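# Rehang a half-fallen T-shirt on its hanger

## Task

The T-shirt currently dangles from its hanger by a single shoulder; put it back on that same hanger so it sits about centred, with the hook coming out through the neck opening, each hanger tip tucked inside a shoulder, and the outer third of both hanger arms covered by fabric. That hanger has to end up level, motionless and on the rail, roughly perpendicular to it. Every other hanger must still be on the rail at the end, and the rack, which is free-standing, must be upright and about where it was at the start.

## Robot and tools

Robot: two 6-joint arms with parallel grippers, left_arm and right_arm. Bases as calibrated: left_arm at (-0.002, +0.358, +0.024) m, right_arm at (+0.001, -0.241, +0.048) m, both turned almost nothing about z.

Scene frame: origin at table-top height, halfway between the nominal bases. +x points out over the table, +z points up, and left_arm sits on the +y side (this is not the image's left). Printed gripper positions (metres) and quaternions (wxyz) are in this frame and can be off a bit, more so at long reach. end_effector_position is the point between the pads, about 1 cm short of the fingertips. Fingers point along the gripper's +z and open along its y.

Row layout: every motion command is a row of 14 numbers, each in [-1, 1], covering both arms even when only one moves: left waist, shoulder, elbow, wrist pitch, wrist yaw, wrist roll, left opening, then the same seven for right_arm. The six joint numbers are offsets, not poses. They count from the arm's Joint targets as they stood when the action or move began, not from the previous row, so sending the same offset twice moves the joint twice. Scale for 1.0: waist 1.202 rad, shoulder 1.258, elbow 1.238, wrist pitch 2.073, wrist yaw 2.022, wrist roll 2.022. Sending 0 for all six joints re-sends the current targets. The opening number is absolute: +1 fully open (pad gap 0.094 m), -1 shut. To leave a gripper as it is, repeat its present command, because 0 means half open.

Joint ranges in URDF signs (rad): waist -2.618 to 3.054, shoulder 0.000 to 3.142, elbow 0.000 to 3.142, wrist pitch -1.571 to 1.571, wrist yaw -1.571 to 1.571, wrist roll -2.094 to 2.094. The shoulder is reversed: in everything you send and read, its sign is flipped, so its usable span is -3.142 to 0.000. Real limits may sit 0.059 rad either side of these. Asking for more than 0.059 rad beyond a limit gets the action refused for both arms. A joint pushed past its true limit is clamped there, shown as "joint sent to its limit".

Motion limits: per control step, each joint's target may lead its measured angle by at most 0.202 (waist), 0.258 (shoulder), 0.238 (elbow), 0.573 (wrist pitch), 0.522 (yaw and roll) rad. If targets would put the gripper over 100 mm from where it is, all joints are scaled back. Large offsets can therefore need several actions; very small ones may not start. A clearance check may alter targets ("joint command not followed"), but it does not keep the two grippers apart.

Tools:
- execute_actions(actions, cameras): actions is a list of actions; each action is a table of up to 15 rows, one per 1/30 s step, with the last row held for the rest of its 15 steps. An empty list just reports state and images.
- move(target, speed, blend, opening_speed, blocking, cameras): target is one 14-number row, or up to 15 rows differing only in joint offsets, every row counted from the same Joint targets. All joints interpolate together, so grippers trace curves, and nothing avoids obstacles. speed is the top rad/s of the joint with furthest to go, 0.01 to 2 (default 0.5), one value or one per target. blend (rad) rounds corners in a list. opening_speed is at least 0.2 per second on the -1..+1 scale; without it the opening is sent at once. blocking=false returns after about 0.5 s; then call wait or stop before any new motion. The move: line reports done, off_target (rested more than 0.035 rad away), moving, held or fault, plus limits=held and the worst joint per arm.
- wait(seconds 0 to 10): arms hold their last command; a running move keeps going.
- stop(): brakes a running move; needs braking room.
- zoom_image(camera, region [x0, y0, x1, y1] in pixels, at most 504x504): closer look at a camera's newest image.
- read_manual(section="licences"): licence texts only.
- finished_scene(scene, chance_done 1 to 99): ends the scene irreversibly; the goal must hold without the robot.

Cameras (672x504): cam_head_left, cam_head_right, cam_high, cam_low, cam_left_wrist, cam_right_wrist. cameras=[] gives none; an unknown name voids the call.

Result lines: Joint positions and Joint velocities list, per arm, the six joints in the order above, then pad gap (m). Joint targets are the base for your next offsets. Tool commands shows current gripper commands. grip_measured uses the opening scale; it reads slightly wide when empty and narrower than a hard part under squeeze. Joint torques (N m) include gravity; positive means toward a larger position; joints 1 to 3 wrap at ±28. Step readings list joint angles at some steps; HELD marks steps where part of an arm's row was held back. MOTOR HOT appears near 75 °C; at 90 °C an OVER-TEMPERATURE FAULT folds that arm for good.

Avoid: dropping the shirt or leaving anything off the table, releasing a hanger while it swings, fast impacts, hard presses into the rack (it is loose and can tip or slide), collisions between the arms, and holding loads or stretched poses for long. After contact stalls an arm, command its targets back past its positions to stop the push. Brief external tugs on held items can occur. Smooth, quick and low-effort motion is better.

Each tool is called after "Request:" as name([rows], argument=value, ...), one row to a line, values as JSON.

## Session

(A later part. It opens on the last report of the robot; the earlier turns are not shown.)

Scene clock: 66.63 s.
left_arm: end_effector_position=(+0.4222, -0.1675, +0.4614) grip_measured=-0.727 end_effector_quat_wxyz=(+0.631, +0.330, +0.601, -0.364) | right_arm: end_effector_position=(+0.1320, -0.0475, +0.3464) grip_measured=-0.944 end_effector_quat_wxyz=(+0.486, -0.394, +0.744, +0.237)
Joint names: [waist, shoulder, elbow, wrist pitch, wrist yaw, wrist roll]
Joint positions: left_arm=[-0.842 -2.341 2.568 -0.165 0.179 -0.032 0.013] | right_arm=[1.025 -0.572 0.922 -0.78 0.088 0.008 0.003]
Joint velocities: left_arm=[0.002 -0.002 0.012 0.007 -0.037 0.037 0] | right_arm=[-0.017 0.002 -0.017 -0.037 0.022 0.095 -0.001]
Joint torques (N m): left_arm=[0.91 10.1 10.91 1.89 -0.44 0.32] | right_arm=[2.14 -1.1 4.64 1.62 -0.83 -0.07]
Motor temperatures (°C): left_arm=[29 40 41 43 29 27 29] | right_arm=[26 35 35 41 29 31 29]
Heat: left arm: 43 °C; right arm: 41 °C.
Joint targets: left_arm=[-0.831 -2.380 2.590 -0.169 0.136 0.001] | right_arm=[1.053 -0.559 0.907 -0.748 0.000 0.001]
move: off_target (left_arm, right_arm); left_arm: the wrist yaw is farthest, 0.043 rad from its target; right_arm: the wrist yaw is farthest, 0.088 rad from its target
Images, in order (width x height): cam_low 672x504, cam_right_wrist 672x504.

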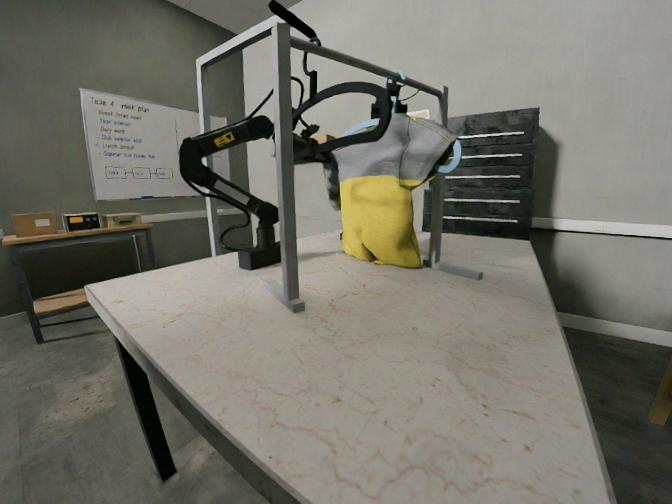

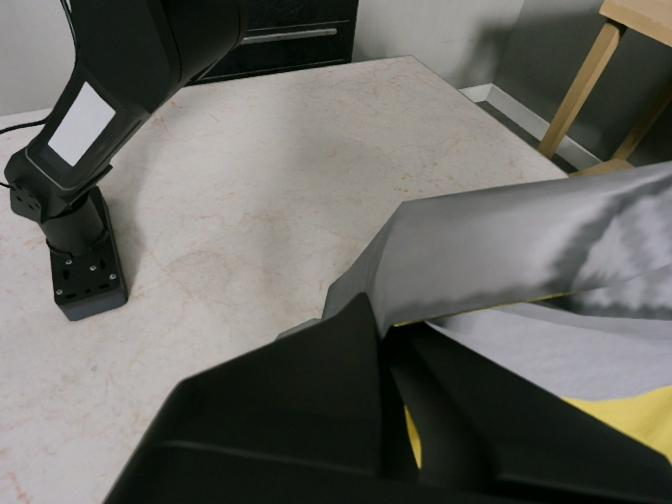

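Request:
move(target=[0,0,0,0,0,0,-0.9,-0.039,-0.226,0.4585,-0.1365,0,0,-1], speed=0.3, cameras=["cam_low","cam_right_wrist","cam_head_right","cam_head_left"])

Request:
zoom_image(camera="cam_low", region=[315, 100, 425, 185])

Request:
zoom_image(camera="cam_right_wrist", region=[350, 150, 672, 450])

Scene clock: 69.27 s.
left_arm: end_effector_position=(+0.4213, -0.1681, +0.4614) grip_measured=-0.727 end_effector_quat_wxyz=(+0.630, +0.331, +0.600, -0.365) | right_arm: end_effector_position=(+0.1418, -0.0447, +0.4381) grip_measured=-0.944 end_effector_quat_wxyz=(+0.477, -0.387, +0.757, +0.223)
Joint names: [waist, shoulder, elbow, wrist pitch, wrist yaw, wrist roll]
Joint positions: left_arm=[-0.844 -2.341 2.568 -0.165 0.181 -0.032 0.013] | right_arm=[0.995 -0.852 1.426 -1.038 0.088 0.008 0.003]
Joint velocities: left_arm=[0.007 -0.012 0.007 -0.022 -0.125 -0.081 0] | right_arm=[-0.007 0.007 -0.007 -0.007 -0.007 -0.022 0]
Joint torques (N m): left_arm=[1.26 10.26 10.81 1.85 -0.44 0.32] | right_arm=[0.81 -0.59 8.49 1.37 -0.83 -0.08]
Motor temperatures (°C): left_arm=[29 40 41 43 29 27 29] | right_arm=[26 34 35 41 30 31 29]
Heat: left arm: 43 °C; right arm: 41 °C.
Joint targets: left_arm=[-0.831 -2.380 2.590 -0.169 0.136 0.001] | right_arm=[1.006 -0.843 1.475 -1.031 0.000 0.001]
move: off_target (left_arm, right_arm); left_arm: the wrist yaw is farthest, 0.045 rad from its target; right_arm: the wrist yaw is farthest, 0.088 rad from its target
Images, in order (width x height): cam_head_left 672x504, cam_head_right 672x504, cam_low 672x504, cam_right_wrist 672x504.

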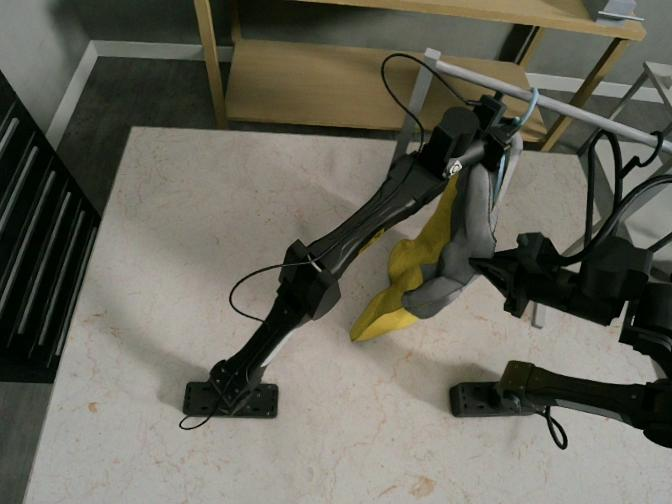

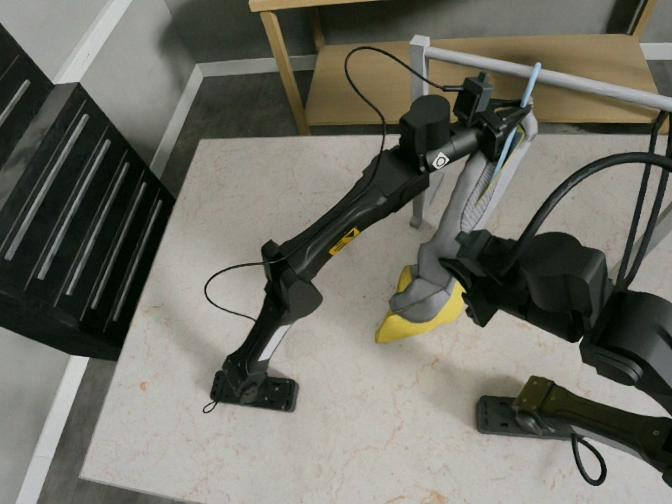

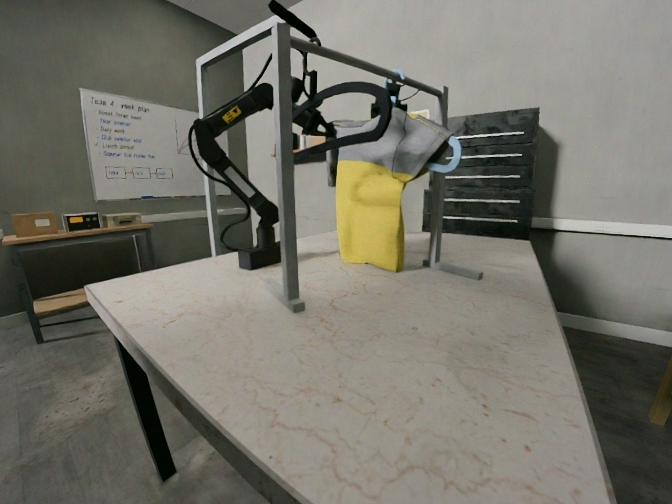

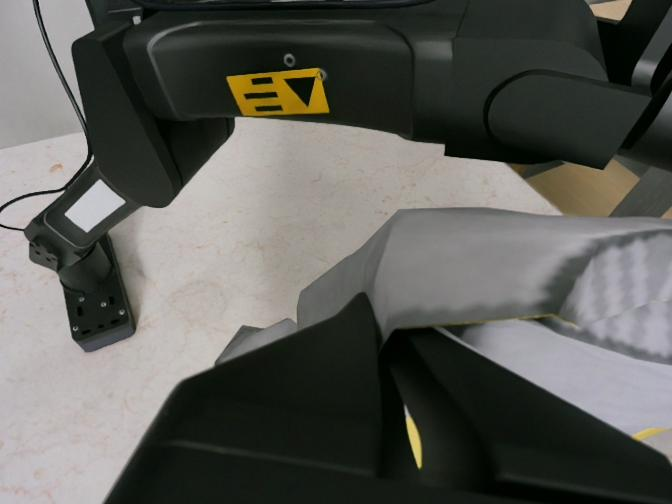

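Scaled by 4.582 from the camera's 672x504 image, which has a finer 960x720 frame.

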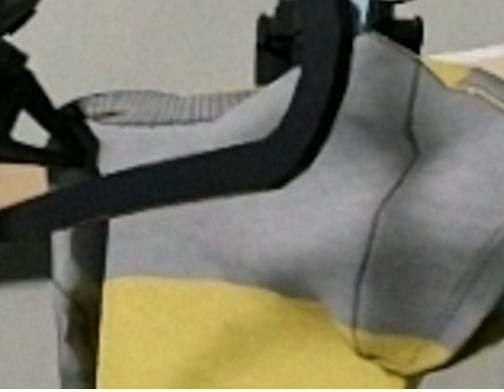

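Scaled by 1.565 from the camera's 672x504 image, which has a finer 960x720 frame.

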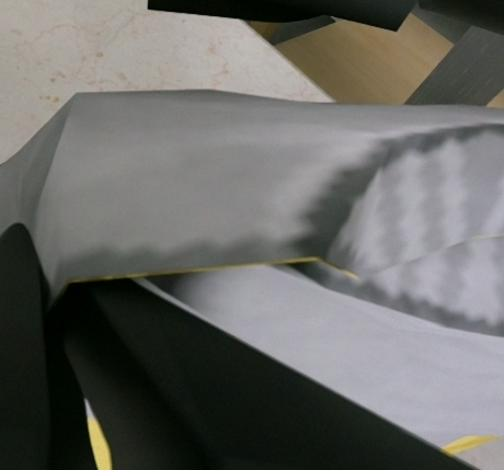

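Request:
move([
  [0,0,0,0,0,0,-0.9,-0.295,-0.0875,0.003,0.051,0,0,-1],
  [0,0,0,0,0,0,-0.9,-0.507,-0.219,0.003,0.131,0,0,-1],
], speed=0.3, blend=0.1)

Request:
zoom_image(camera="cam_low", region=[315, 80, 475, 200])

Request:
zoom_image(camera="cam_right_wrist", region=[350, 150, 672, 450])

Scene clock: 73.60 s.
left_arm: end_effector_position=(+0.4344, -0.1604, +0.4595) grip_measured=-0.729 end_effector_quat_wxyz=(+0.648, +0.325, +0.604, -0.332) | right_arm: end_effector_position=(+0.3050, -0.0961, +0.4246) grip_measured=-0.944 end_effector_quat_wxyz=(+0.503, -0.185, +0.835, +0.124)
Joint names: [waist, shoulder, elbow, wrist pitch, wrist yaw, wrist roll]
Joint positions: left_arm=[-0.836 -2.345 2.568 -0.162 0.127 0.012 0.013] | right_arm=[0.412 -1.115 1.444 -0.809 -0.03 0.008 0.003]
Joint velocities: left_arm=[0.007 0.007 -0.002 0.022 -0.022 -0.007 0.001] | right_arm=[0.002 -0.002 -0.017 -0.037 0.007 -0.007 -0.001]
Joint torques (N m): left_arm=[0.35 10.54 10.84 1.84 0.02 -0.11] | right_arm=[-1.24 1.57 8.24 1.73 0.27 -0.07]
Motor temperatures (°C): left_arm=[29 40 41 43 29 27 29] | right_arm=[26 34 35 41 30 31 29]
Heat: left arm: 43 °C; right arm: 41 °C.
Joint targets: left_arm=[-0.831 -2.380 2.590 -0.169 0.136 0.001] | right_arm=[0.396 -1.119 1.478 -0.760 0.000 0.001]
move: off_target (right_arm); right_arm: the wrist pitch is farthest, 0.050 rad from its target

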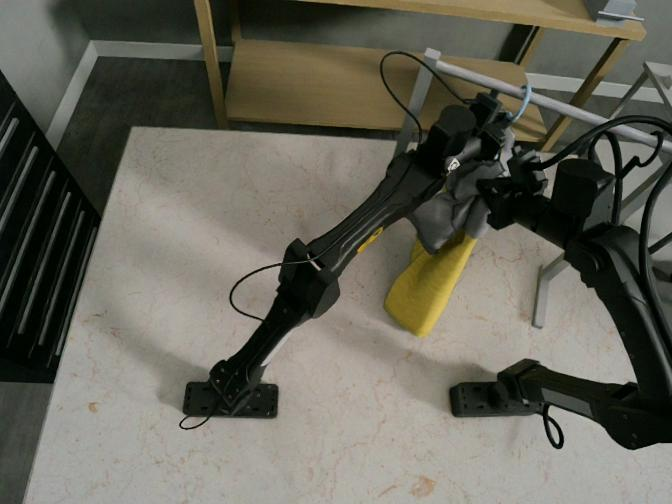

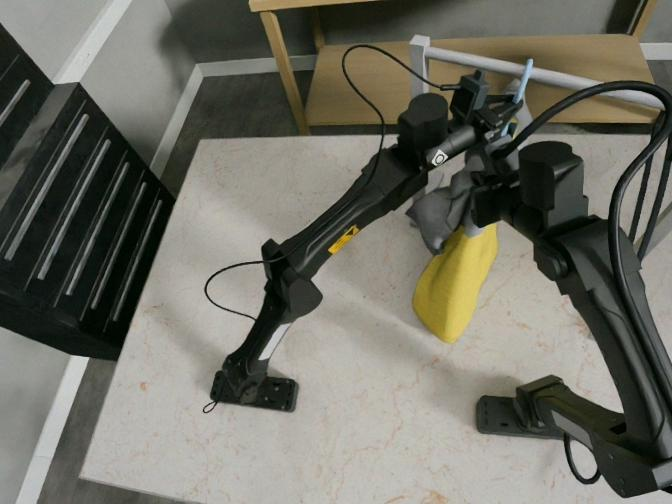

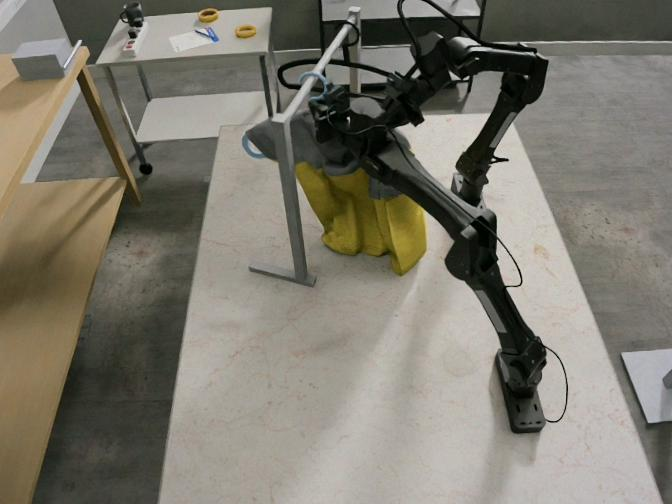

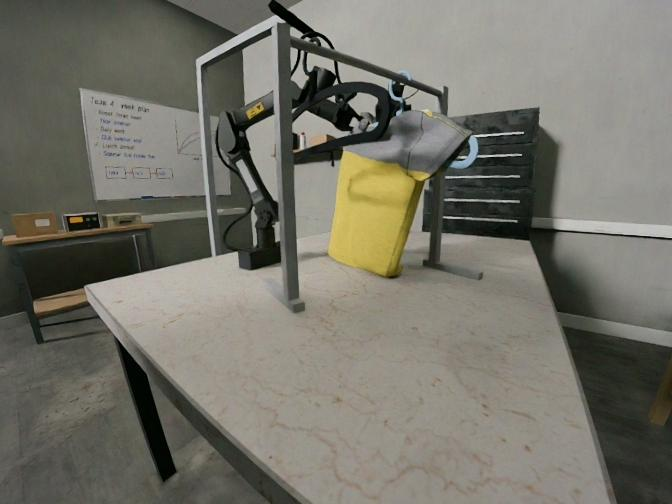

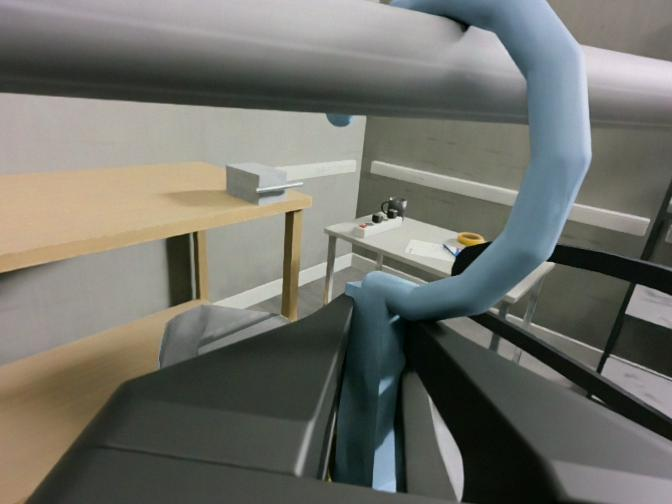

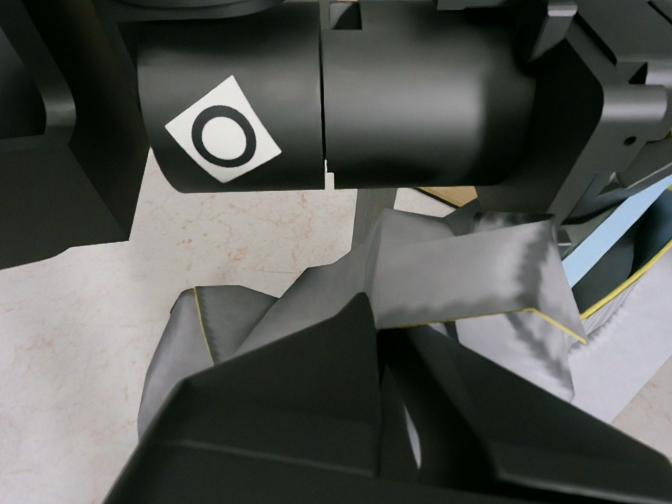

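Scaled by 3.150 from the camera's 672x504 image, which has a finer 960x720 frame.

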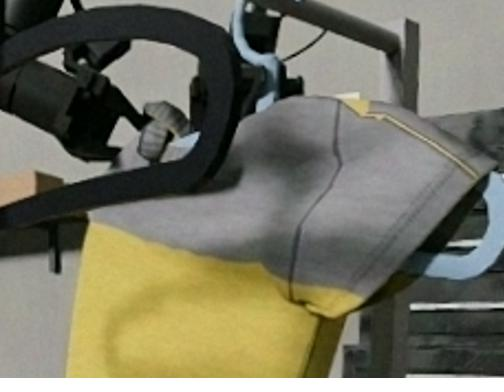

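Scaled by 1.565 from the camera's 672x504 image, which has a finer 960x720 frame.

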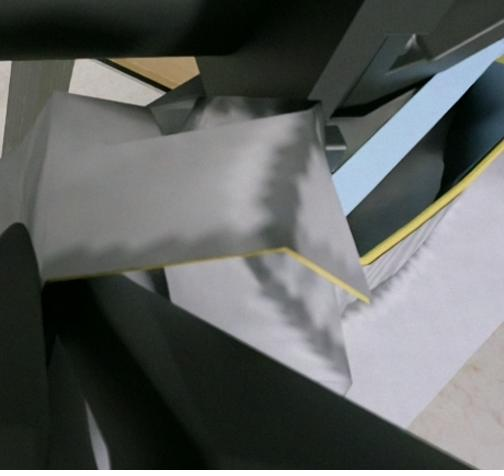

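Request:
move(target=[0,0,0,0,0,0,-0.9,-0.04,-0.018,-0.058,0.046,0,0,-1], speed=0.15, cameras=["cam_low","cam_right_wrist","cam_head_left","cam_high"])

Request:
zoom_image(camera="cam_low", region=[315, 80, 475, 200])

Request:
zoom_image(camera="cam_head_left", region=[360, 80, 580, 350])

Request:
zoom_image(camera="cam_high", region=[220, 50, 460, 290])

Scene clock: 75.30 s.
left_arm: end_effector_position=(+0.4344, -0.1604, +0.4595) grip_measured=-0.729 end_effector_quat_wxyz=(+0.648, +0.325, +0.603, -0.331) | right_arm: end_effector_position=(+0.3224, -0.1024, +0.4300) grip_measured=-0.944 end_effector_quat_wxyz=(+0.526, -0.168, +0.825, +0.121)
Joint names: [waist, shoulder, elbow, wrist pitch, wrist yaw, wrist roll]
Joint positions: left_arm=[-0.836 -2.345 2.568 -0.162 0.127 0.014 0.013] | right_arm=[0.37 -1.129 1.423 -0.725 -0.041 0.008 0.003]
Joint velocities: left_arm=[0.002 0.007 -0.002 0.007 -0.066 -0.051 0.001] | right_arm=[0.002 0.007 -0.002 -0.066 -0.007 0.051 0]
Joint torques (N m): left_arm=[0.36 10.63 10.76 1.82 0.04 -0.08] | right_arm=[-1.69 1.01 4.63 1.85 0.38 -0.08]
Motor temperatures (°C): left_arm=[29 40 41 43 29 27 29] | right_arm=[26 34 35 41 30 31 30]
Heat: left arm: 43 °C; right arm: 41 °C.
Joint targets: left_arm=[-0.831 -2.380 2.590 -0.169 0.136 0.001] | right_arm=[0.349 -1.142 1.407 -0.664 0.000 0.001]
move: off_target (right_arm); right_arm: the wrist pitch is farthest, 0.060 rad from its target
Images, in order (width x height): cam_head_left 672x504, cam_high 672x504, cam_low 672x504, cam_right_wrist 672x504.

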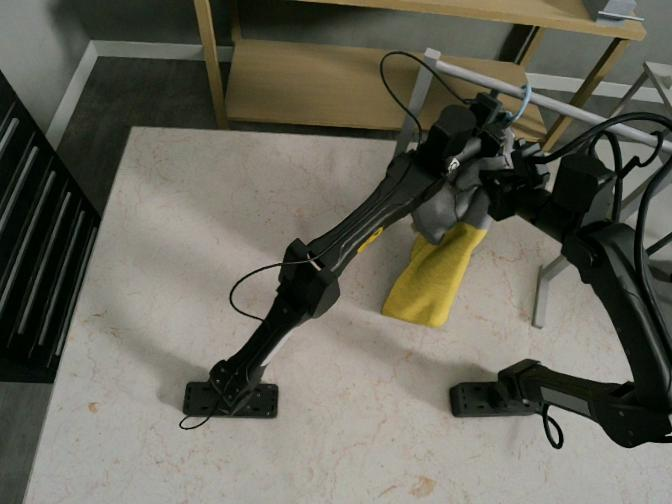

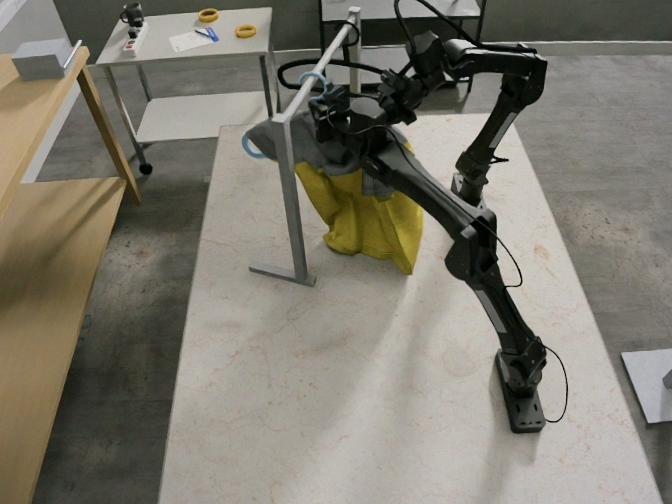

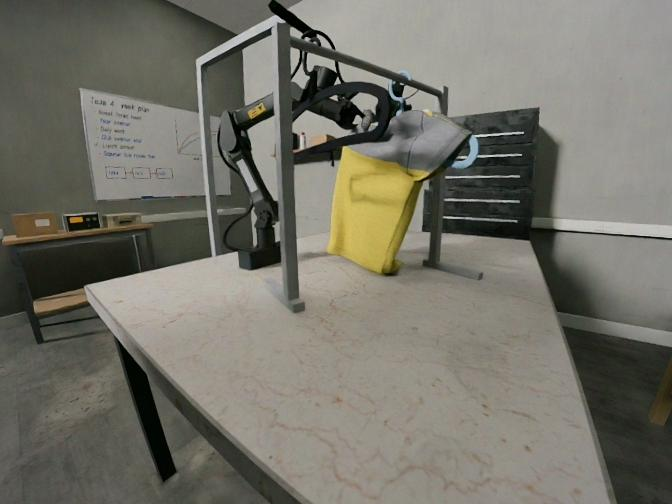

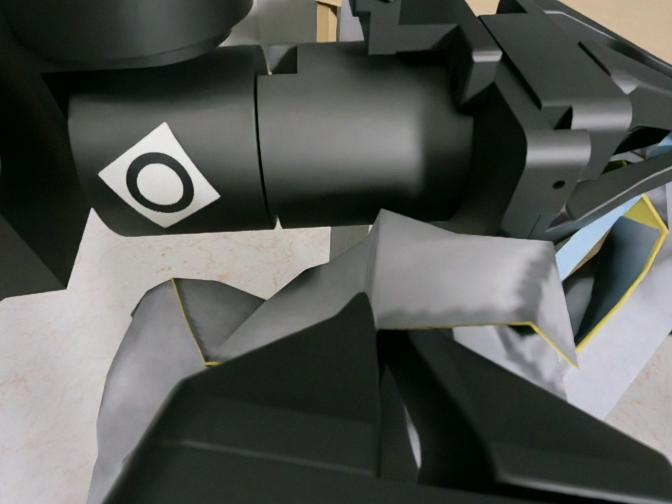

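Scaled by 3.150 from the camera's 672x504 image, which has a finer 960x720 frame.

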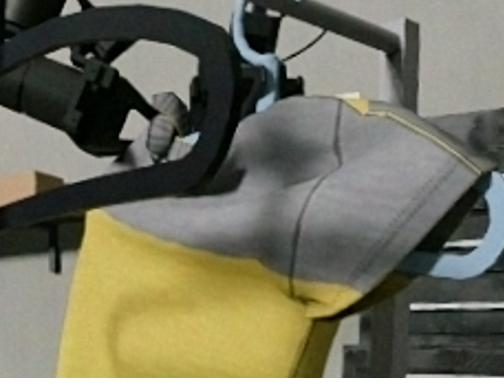

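Scaled by 1.867 from the camera's 672x504 image, which has a finer 960x720 frame.

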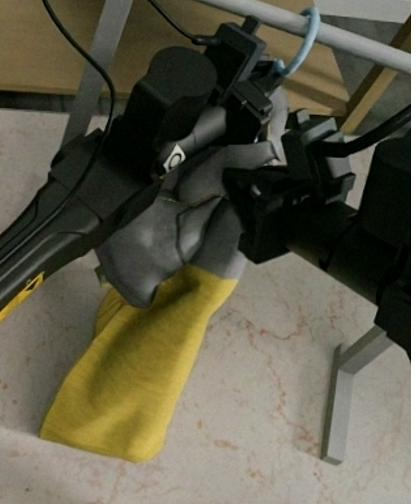

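Scaled by 2.100 from the camera's 672x504 image, which has a finer 960x720 frame.

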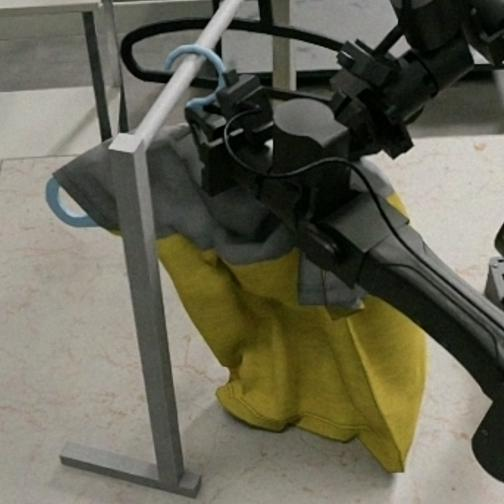

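Request:
move(target=[0,0,0,0,0,0,-0.9,-0.241,0.004,0.0695,-0.02,-0.38,0,-1], speed=0.3, cameras=["cam_low","cam_right_wrist","cam_head_left","cam_head_right"])

Request:
zoom_image(camera="cam_low", region=[315, 80, 475, 200])

Request:
zoom_image(camera="cam_head_right", region=[380, 60, 600, 330])

Scene clock: 80.20 s.
left_arm: end_effector_position=(+0.4342, -0.1606, +0.4595) grip_measured=-0.729 end_effector_quat_wxyz=(+0.648, +0.325, +0.603, -0.332) | right_arm: end_effector_position=(+0.2972, -0.0940, +0.4584) grip_measured=-0.944 end_effector_quat_wxyz=(+0.496, -0.229, +0.771, +0.329)
Joint names: [waist, shoulder, elbow, wrist pitch, wrist yaw, wrist roll]
Joint positions: left_arm=[-0.836 -2.345 2.568 -0.162 0.129 0.012 0.013] | right_arm=[0.067 -1.135 1.449 -0.725 -0.751 0.008 0.003]
Joint velocities: left_arm=[0.017 0.002 0.012 0.037 0.022 -0.081 0] | right_arm=[-0.022 0.022 -0.007 0.037 0.007 -0.095 -0.001]
Joint torques (N m): left_arm=[0.5 10.5 10.91 1.88 0.02 -0.08] | right_arm=[-0.62 1.89 8.87 1.35 -0.21 -0.08]
Motor temperatures (°C): left_arm=[29 41 41 44 29 27 30] | right_arm=[26 34 35 42 29 31 30]
Heat: left arm: 44 °C; right arm: 42 °C.
Joint targets: left_arm=[-0.831 -2.380 2.590 -0.169 0.136 0.001] | right_arm=[0.059 -1.137 1.493 -0.706 -0.768 0.001]
move: off_target (right_arm); right_arm: the elbow is farthest, 0.044 rad from its target
Images, in order (width x height): cam_head_left 672x504, cam_head_right 672x504, cam_low 672x504, cam_right_wrist 672x504.

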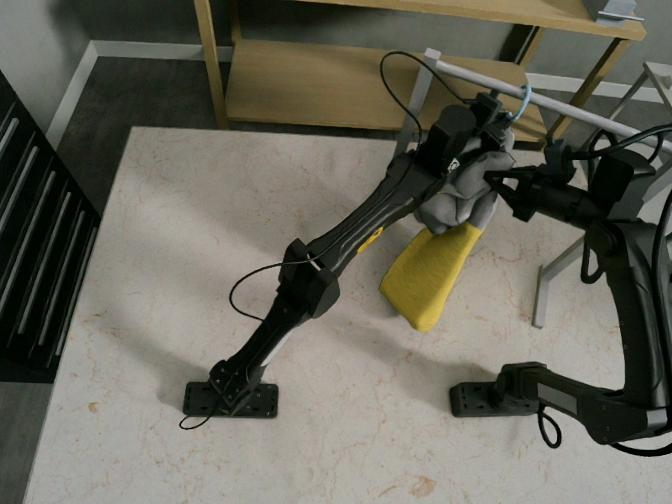

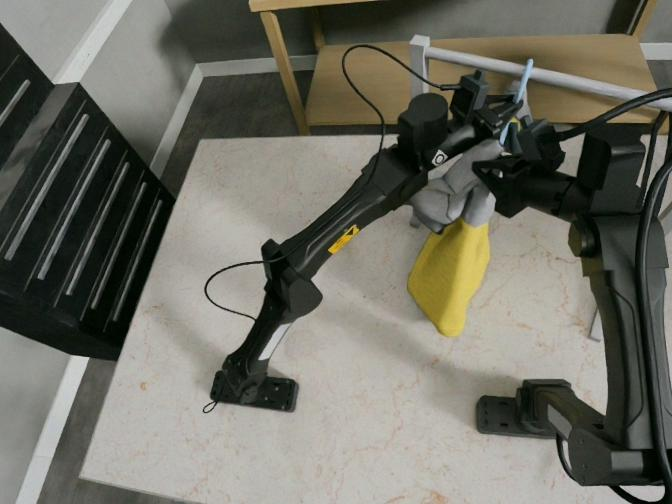

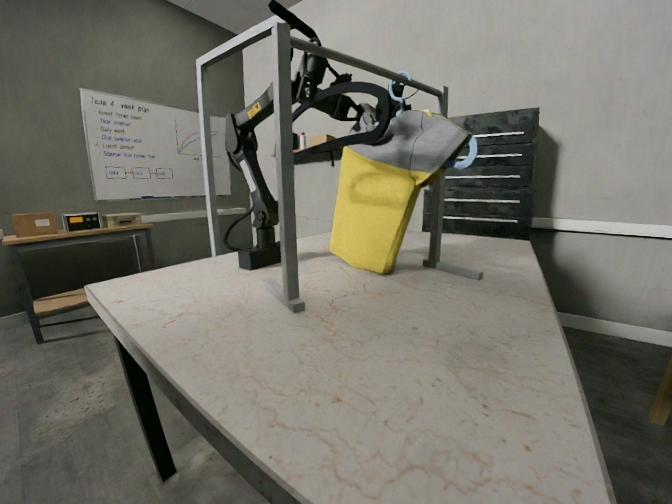

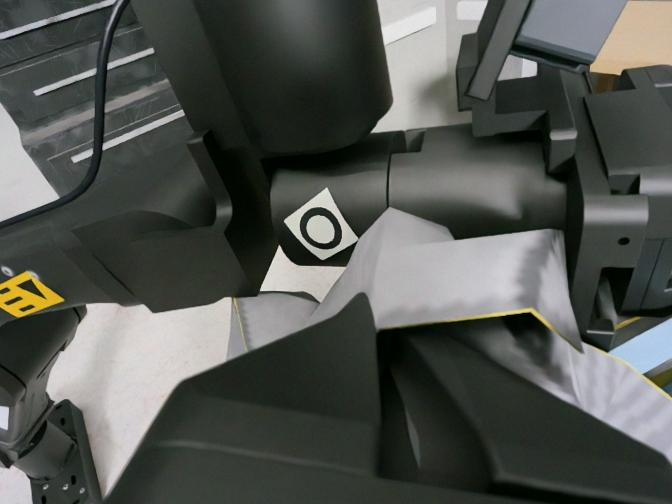

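Scaled by 3.150 from the camera's 672x504 image, which has a finer 960x720 frame.

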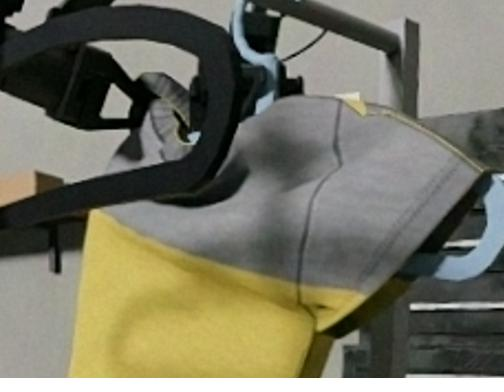

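Scaled by 1.867 from the camera's 672x504 image, which has a finer 960x720 frame.

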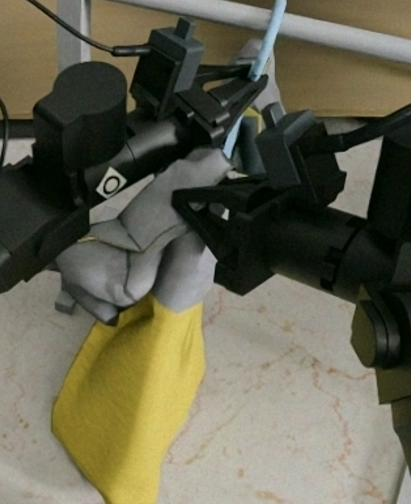

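Request:
move(target=[0,0,0,0,0,0,-0.9,-0.024,0.033,-0.195,0.0965,-0.046,0,-1], speed=0.15, cameras=["cam_low","cam_right_wrist","cam_head_right"])

Request:
zoom_image(camera="cam_low", region=[315, 80, 475, 200])

Request:
zoom_image(camera="cam_head_right", region=[380, 60, 600, 330])

Scene clock: 83.17 s.
left_arm: end_effector_position=(+0.4344, -0.1604, +0.4595) grip_measured=-0.729 end_effector_quat_wxyz=(+0.648, +0.325, +0.604, -0.332) | right_arm: end_effector_position=(+0.3026, -0.0897, +0.4303) grip_measured=-0.944 end_effector_quat_wxyz=(+0.498, -0.247, +0.750, +0.358)
Joint names: [waist, shoulder, elbow, wrist pitch, wrist yaw, wrist roll]
Joint positions: left_arm=[-0.836 -2.345 2.568 -0.162 0.127 0.012 0.013] | right_arm=[0.038 -1.111 1.268 -0.544 -0.854 0.008 0.003]
Joint velocities: left_arm=[0.007 0.002 -0.002 0.007 -0.037 -0.051 -0.001] | right_arm=[-0.012 0.007 -0.017 -0.007 -0.022 -0.037 0]
Joint torques (N m): left_arm=[0.42 10.76 10.84 1.83 0.05 -0.09] | right_arm=[-0.68 3.6 4.81 1.47 -0.16 -0.07]
Motor temperatures (°C): left_arm=[29 41 41 44 29 27 30] | right_arm=[26 34 35 42 29 31 30]
Heat: left arm: 44 °C; right arm: 42 °C.
Joint targets: left_arm=[-0.831 -2.380 2.590 -0.169 0.136 0.001] | right_arm=[0.030 -1.095 1.251 -0.506 -0.861 0.001]
move: off_target (right_arm); right_arm: the wrist pitch is farthest, 0.038 rad from its target
Images, in order (width x height): cam_head_right 672x504, cam_low 672x504, cam_right_wrist 672x504.

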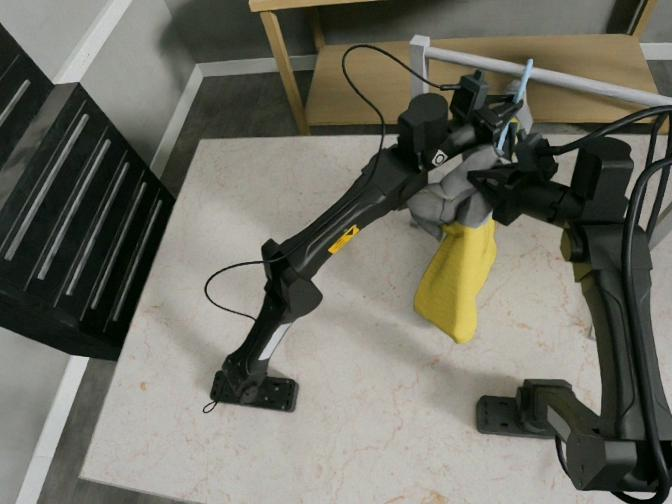

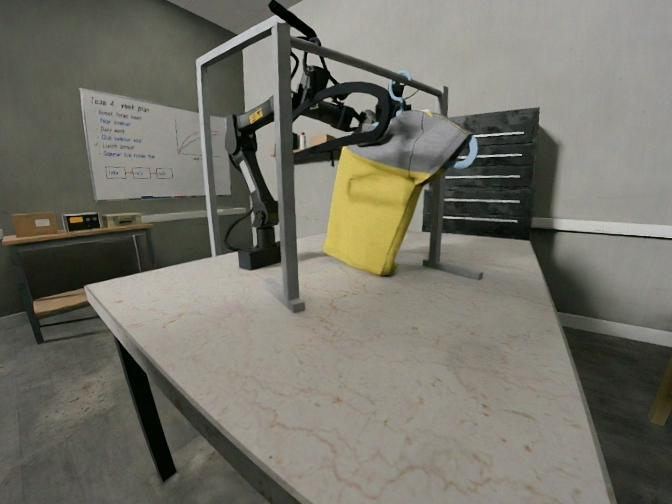

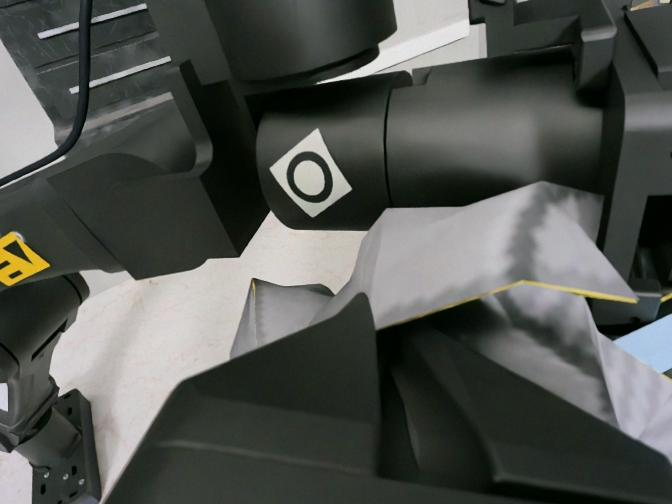

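Scaled by 3.150 from the camera's 672x504 image, which has a finer 960x720 frame.

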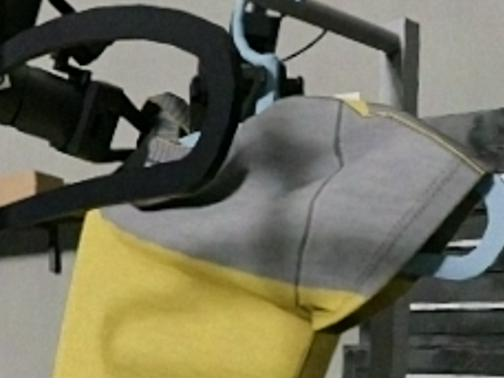

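Scaled by 1.867 from the camera's 672x504 image, which has a finer 960x720 frame.

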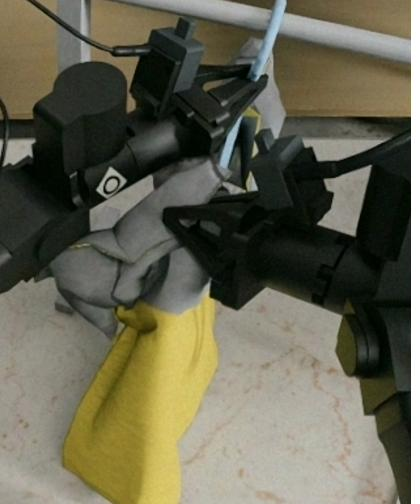

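Request:
move(target=[0,0,0,0,0,0,-0.9,0.265,0.056,0.245,-0.18,0.186,0,-1], speed=0.3, cameras=["cam_low","cam_right_wrist","cam_head_right"])

Request:
zoom_image(camera="cam_low", region=[315, 80, 475, 200])

Request:
zoom_image(camera="cam_head_right", region=[380, 60, 600, 330])

Scene clock: 85.73 s.
left_arm: end_effector_position=(+0.4331, -0.1614, +0.4595) grip_measured=-0.729 end_effector_quat_wxyz=(+0.644, +0.323, +0.605, -0.340) | right_arm: end_effector_position=(+0.2442, -0.0635, +0.4671) grip_measured=-0.944 end_effector_quat_wxyz=(+0.489, -0.266, +0.779, +0.288)
Joint names: [waist, shoulder, elbow, wrist pitch, wrist yaw, wrist roll]
Joint positions: left_arm=[-0.836 -2.345 2.568 -0.162 0.136 -0.003 0.013] | right_arm=[0.339 -1.045 1.51 -0.875 -0.473 0.008 0.003]
Joint velocities: left_arm=[0.002 0.007 -0.012 0.051 0.051 -0.037 0] | right_arm=[-0.002 0.002 0.012 -0.066 0.007 -0.022 -0.001]
Joint torques (N m): left_arm=[0.21 10.7 10.82 1.84 0.07 0.01] | right_arm=[0.66 2.55 8.58 1.23 -0.16 -0.07]
Motor temperatures (°C): left_arm=[29 41 41 44 29 27 30] | right_arm=[26 34 35 42 29 31 30]
Heat: left arm: 44 °C; right arm: 42 °C.
Joint targets: left_arm=[-0.831 -2.380 2.590 -0.169 0.136 0.001] | right_arm=[0.349 -1.025 1.555 -0.879 -0.485 0.001]
move: off_target (right_arm); right_arm: the elbow is farthest, 0.045 rad from its target
Images, in order (width x height): cam_head_right 672x504, cam_low 672x504, cam_right_wrist 672x504.

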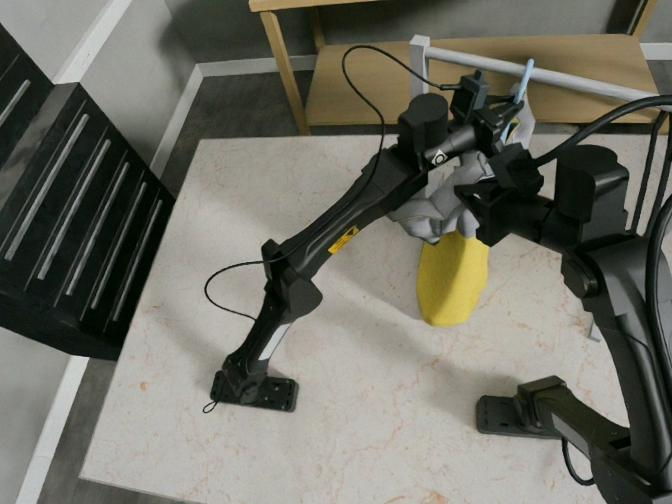

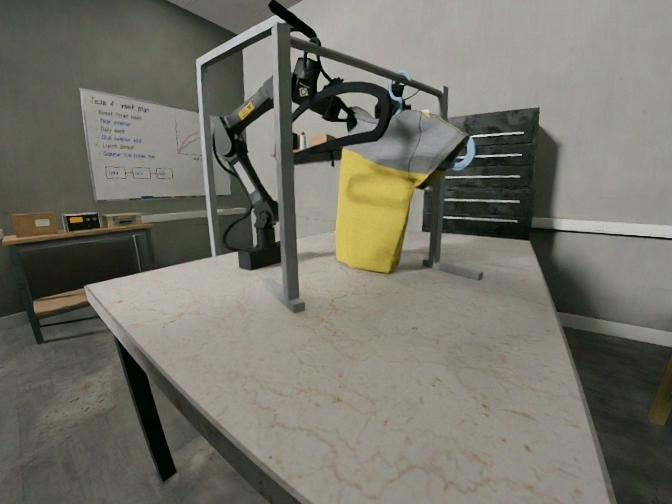

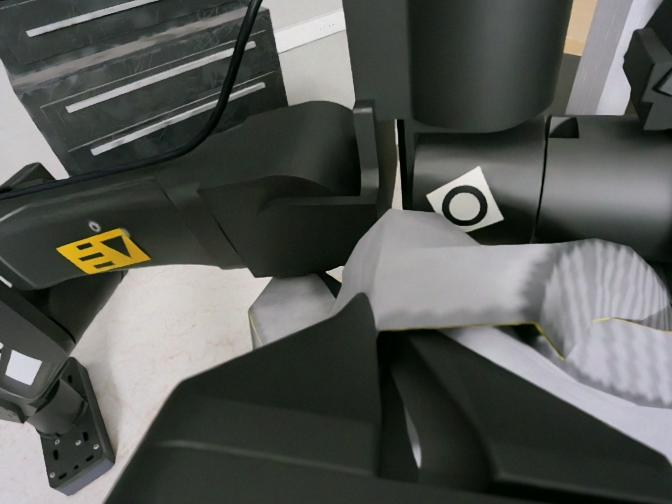

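Scaled by 3.150 from the camera's 672x504 image, which has a finer 960x720 frame.

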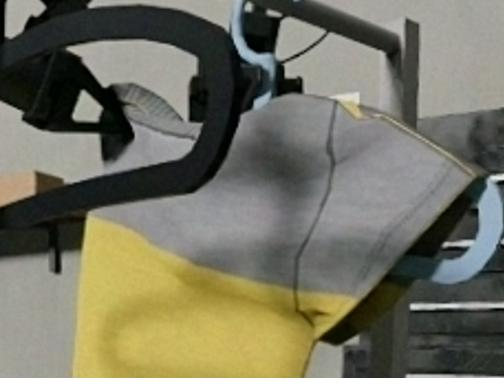

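Scaled by 1.867 from the camera's 672x504 image, which has a finer 960x720 frame.

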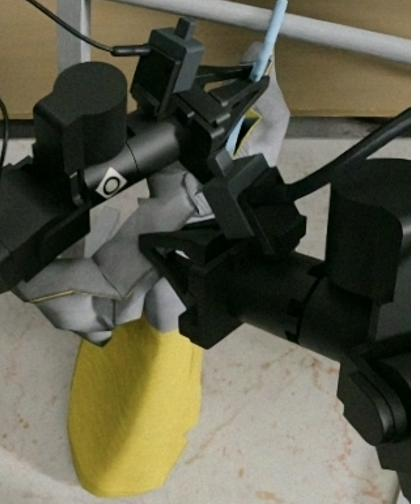

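Request:
move(target=[0,0,0,0,0,0,-0.9,-0.2845,-0.089,-0.0525,0.085,-0.344,0,-1], speed=0.3, cameras=["cam_low","cam_right_wrist","cam_head_right"])

Request:
zoom_image(camera="cam_head_right", region=[380, 60, 600, 330])

Scene clock: 89.17 s.
left_arm: end_effector_position=(+0.4331, -0.1614, +0.4595) grip_measured=-0.729 end_effector_quat_wxyz=(+0.644, +0.323, +0.605, -0.340) | right_arm: end_effector_position=(+0.2504, -0.0729, +0.4890) grip_measured=-0.944 end_effector_quat_wxyz=(+0.455, -0.298, +0.705, +0.455)
Joint names: [waist, shoulder, elbow, wrist pitch, wrist yaw, wrist roll]
Joint positions: left_arm=[-0.836 -2.345 2.568 -0.162 0.136 -0.004 0.013] | right_arm=[0.009 -1.141 1.495 -0.768 -1.128 0.008 0.003]
Joint velocities: left_arm=[0.017 0.002 0.002 0.007 -0.022 -0.022 0] | right_arm=[-0.012 0.002 -0.022 0.022 -0.066 -0.066 -0.001]
Joint torques (N m): left_arm=[0.39 10.58 10.78 1.79 0.05 0.07] | right_arm=[-0.27 2.09 4.93 1.61 -0.65 -0.07]
Motor temperatures (°C): left_arm=[29 41 41 44 29 27 30] | right_arm=[26 34 35 42 29 31 30]
Heat: left arm: 44 °C; right arm: 42 °C.
Joint targets: left_arm=[-0.831 -2.380 2.590 -0.169 0.136 0.001] | right_arm=[0.006 -1.137 1.489 -0.703 -1.181 0.001]
move: off_target (right_arm); right_arm: the wrist pitch is farthest, 0.065 rad from its target
Images, in order (width x height): cam_head_right 672x504, cam_low 672x504, cam_right_wrist 672x504.

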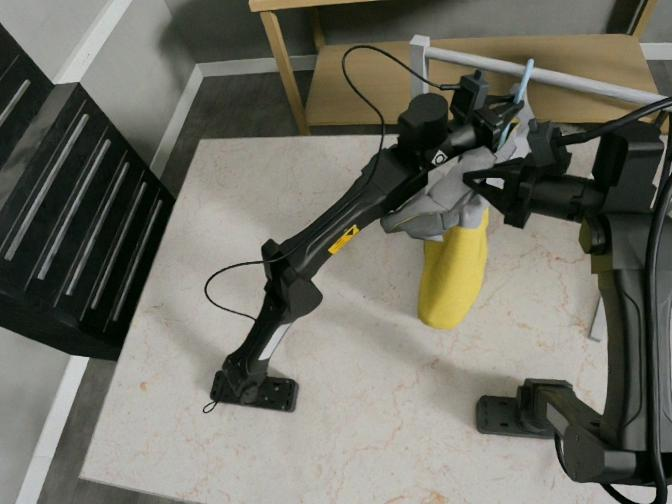

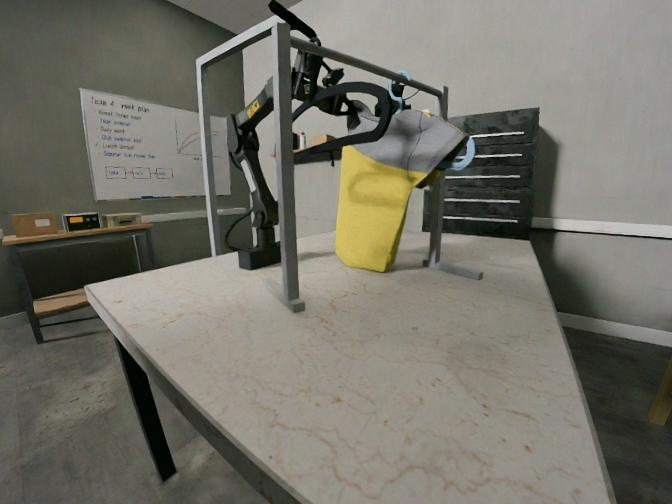

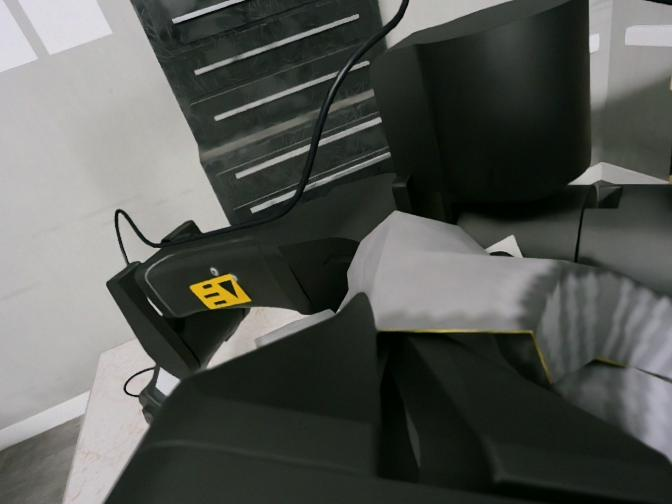

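Scaled by 1.867 from the camera's 672x504 image, which has a finer 960x720 frame.

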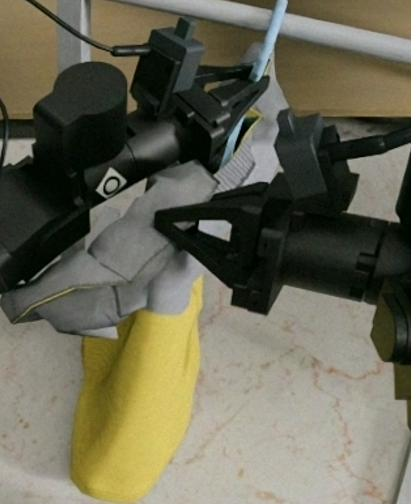

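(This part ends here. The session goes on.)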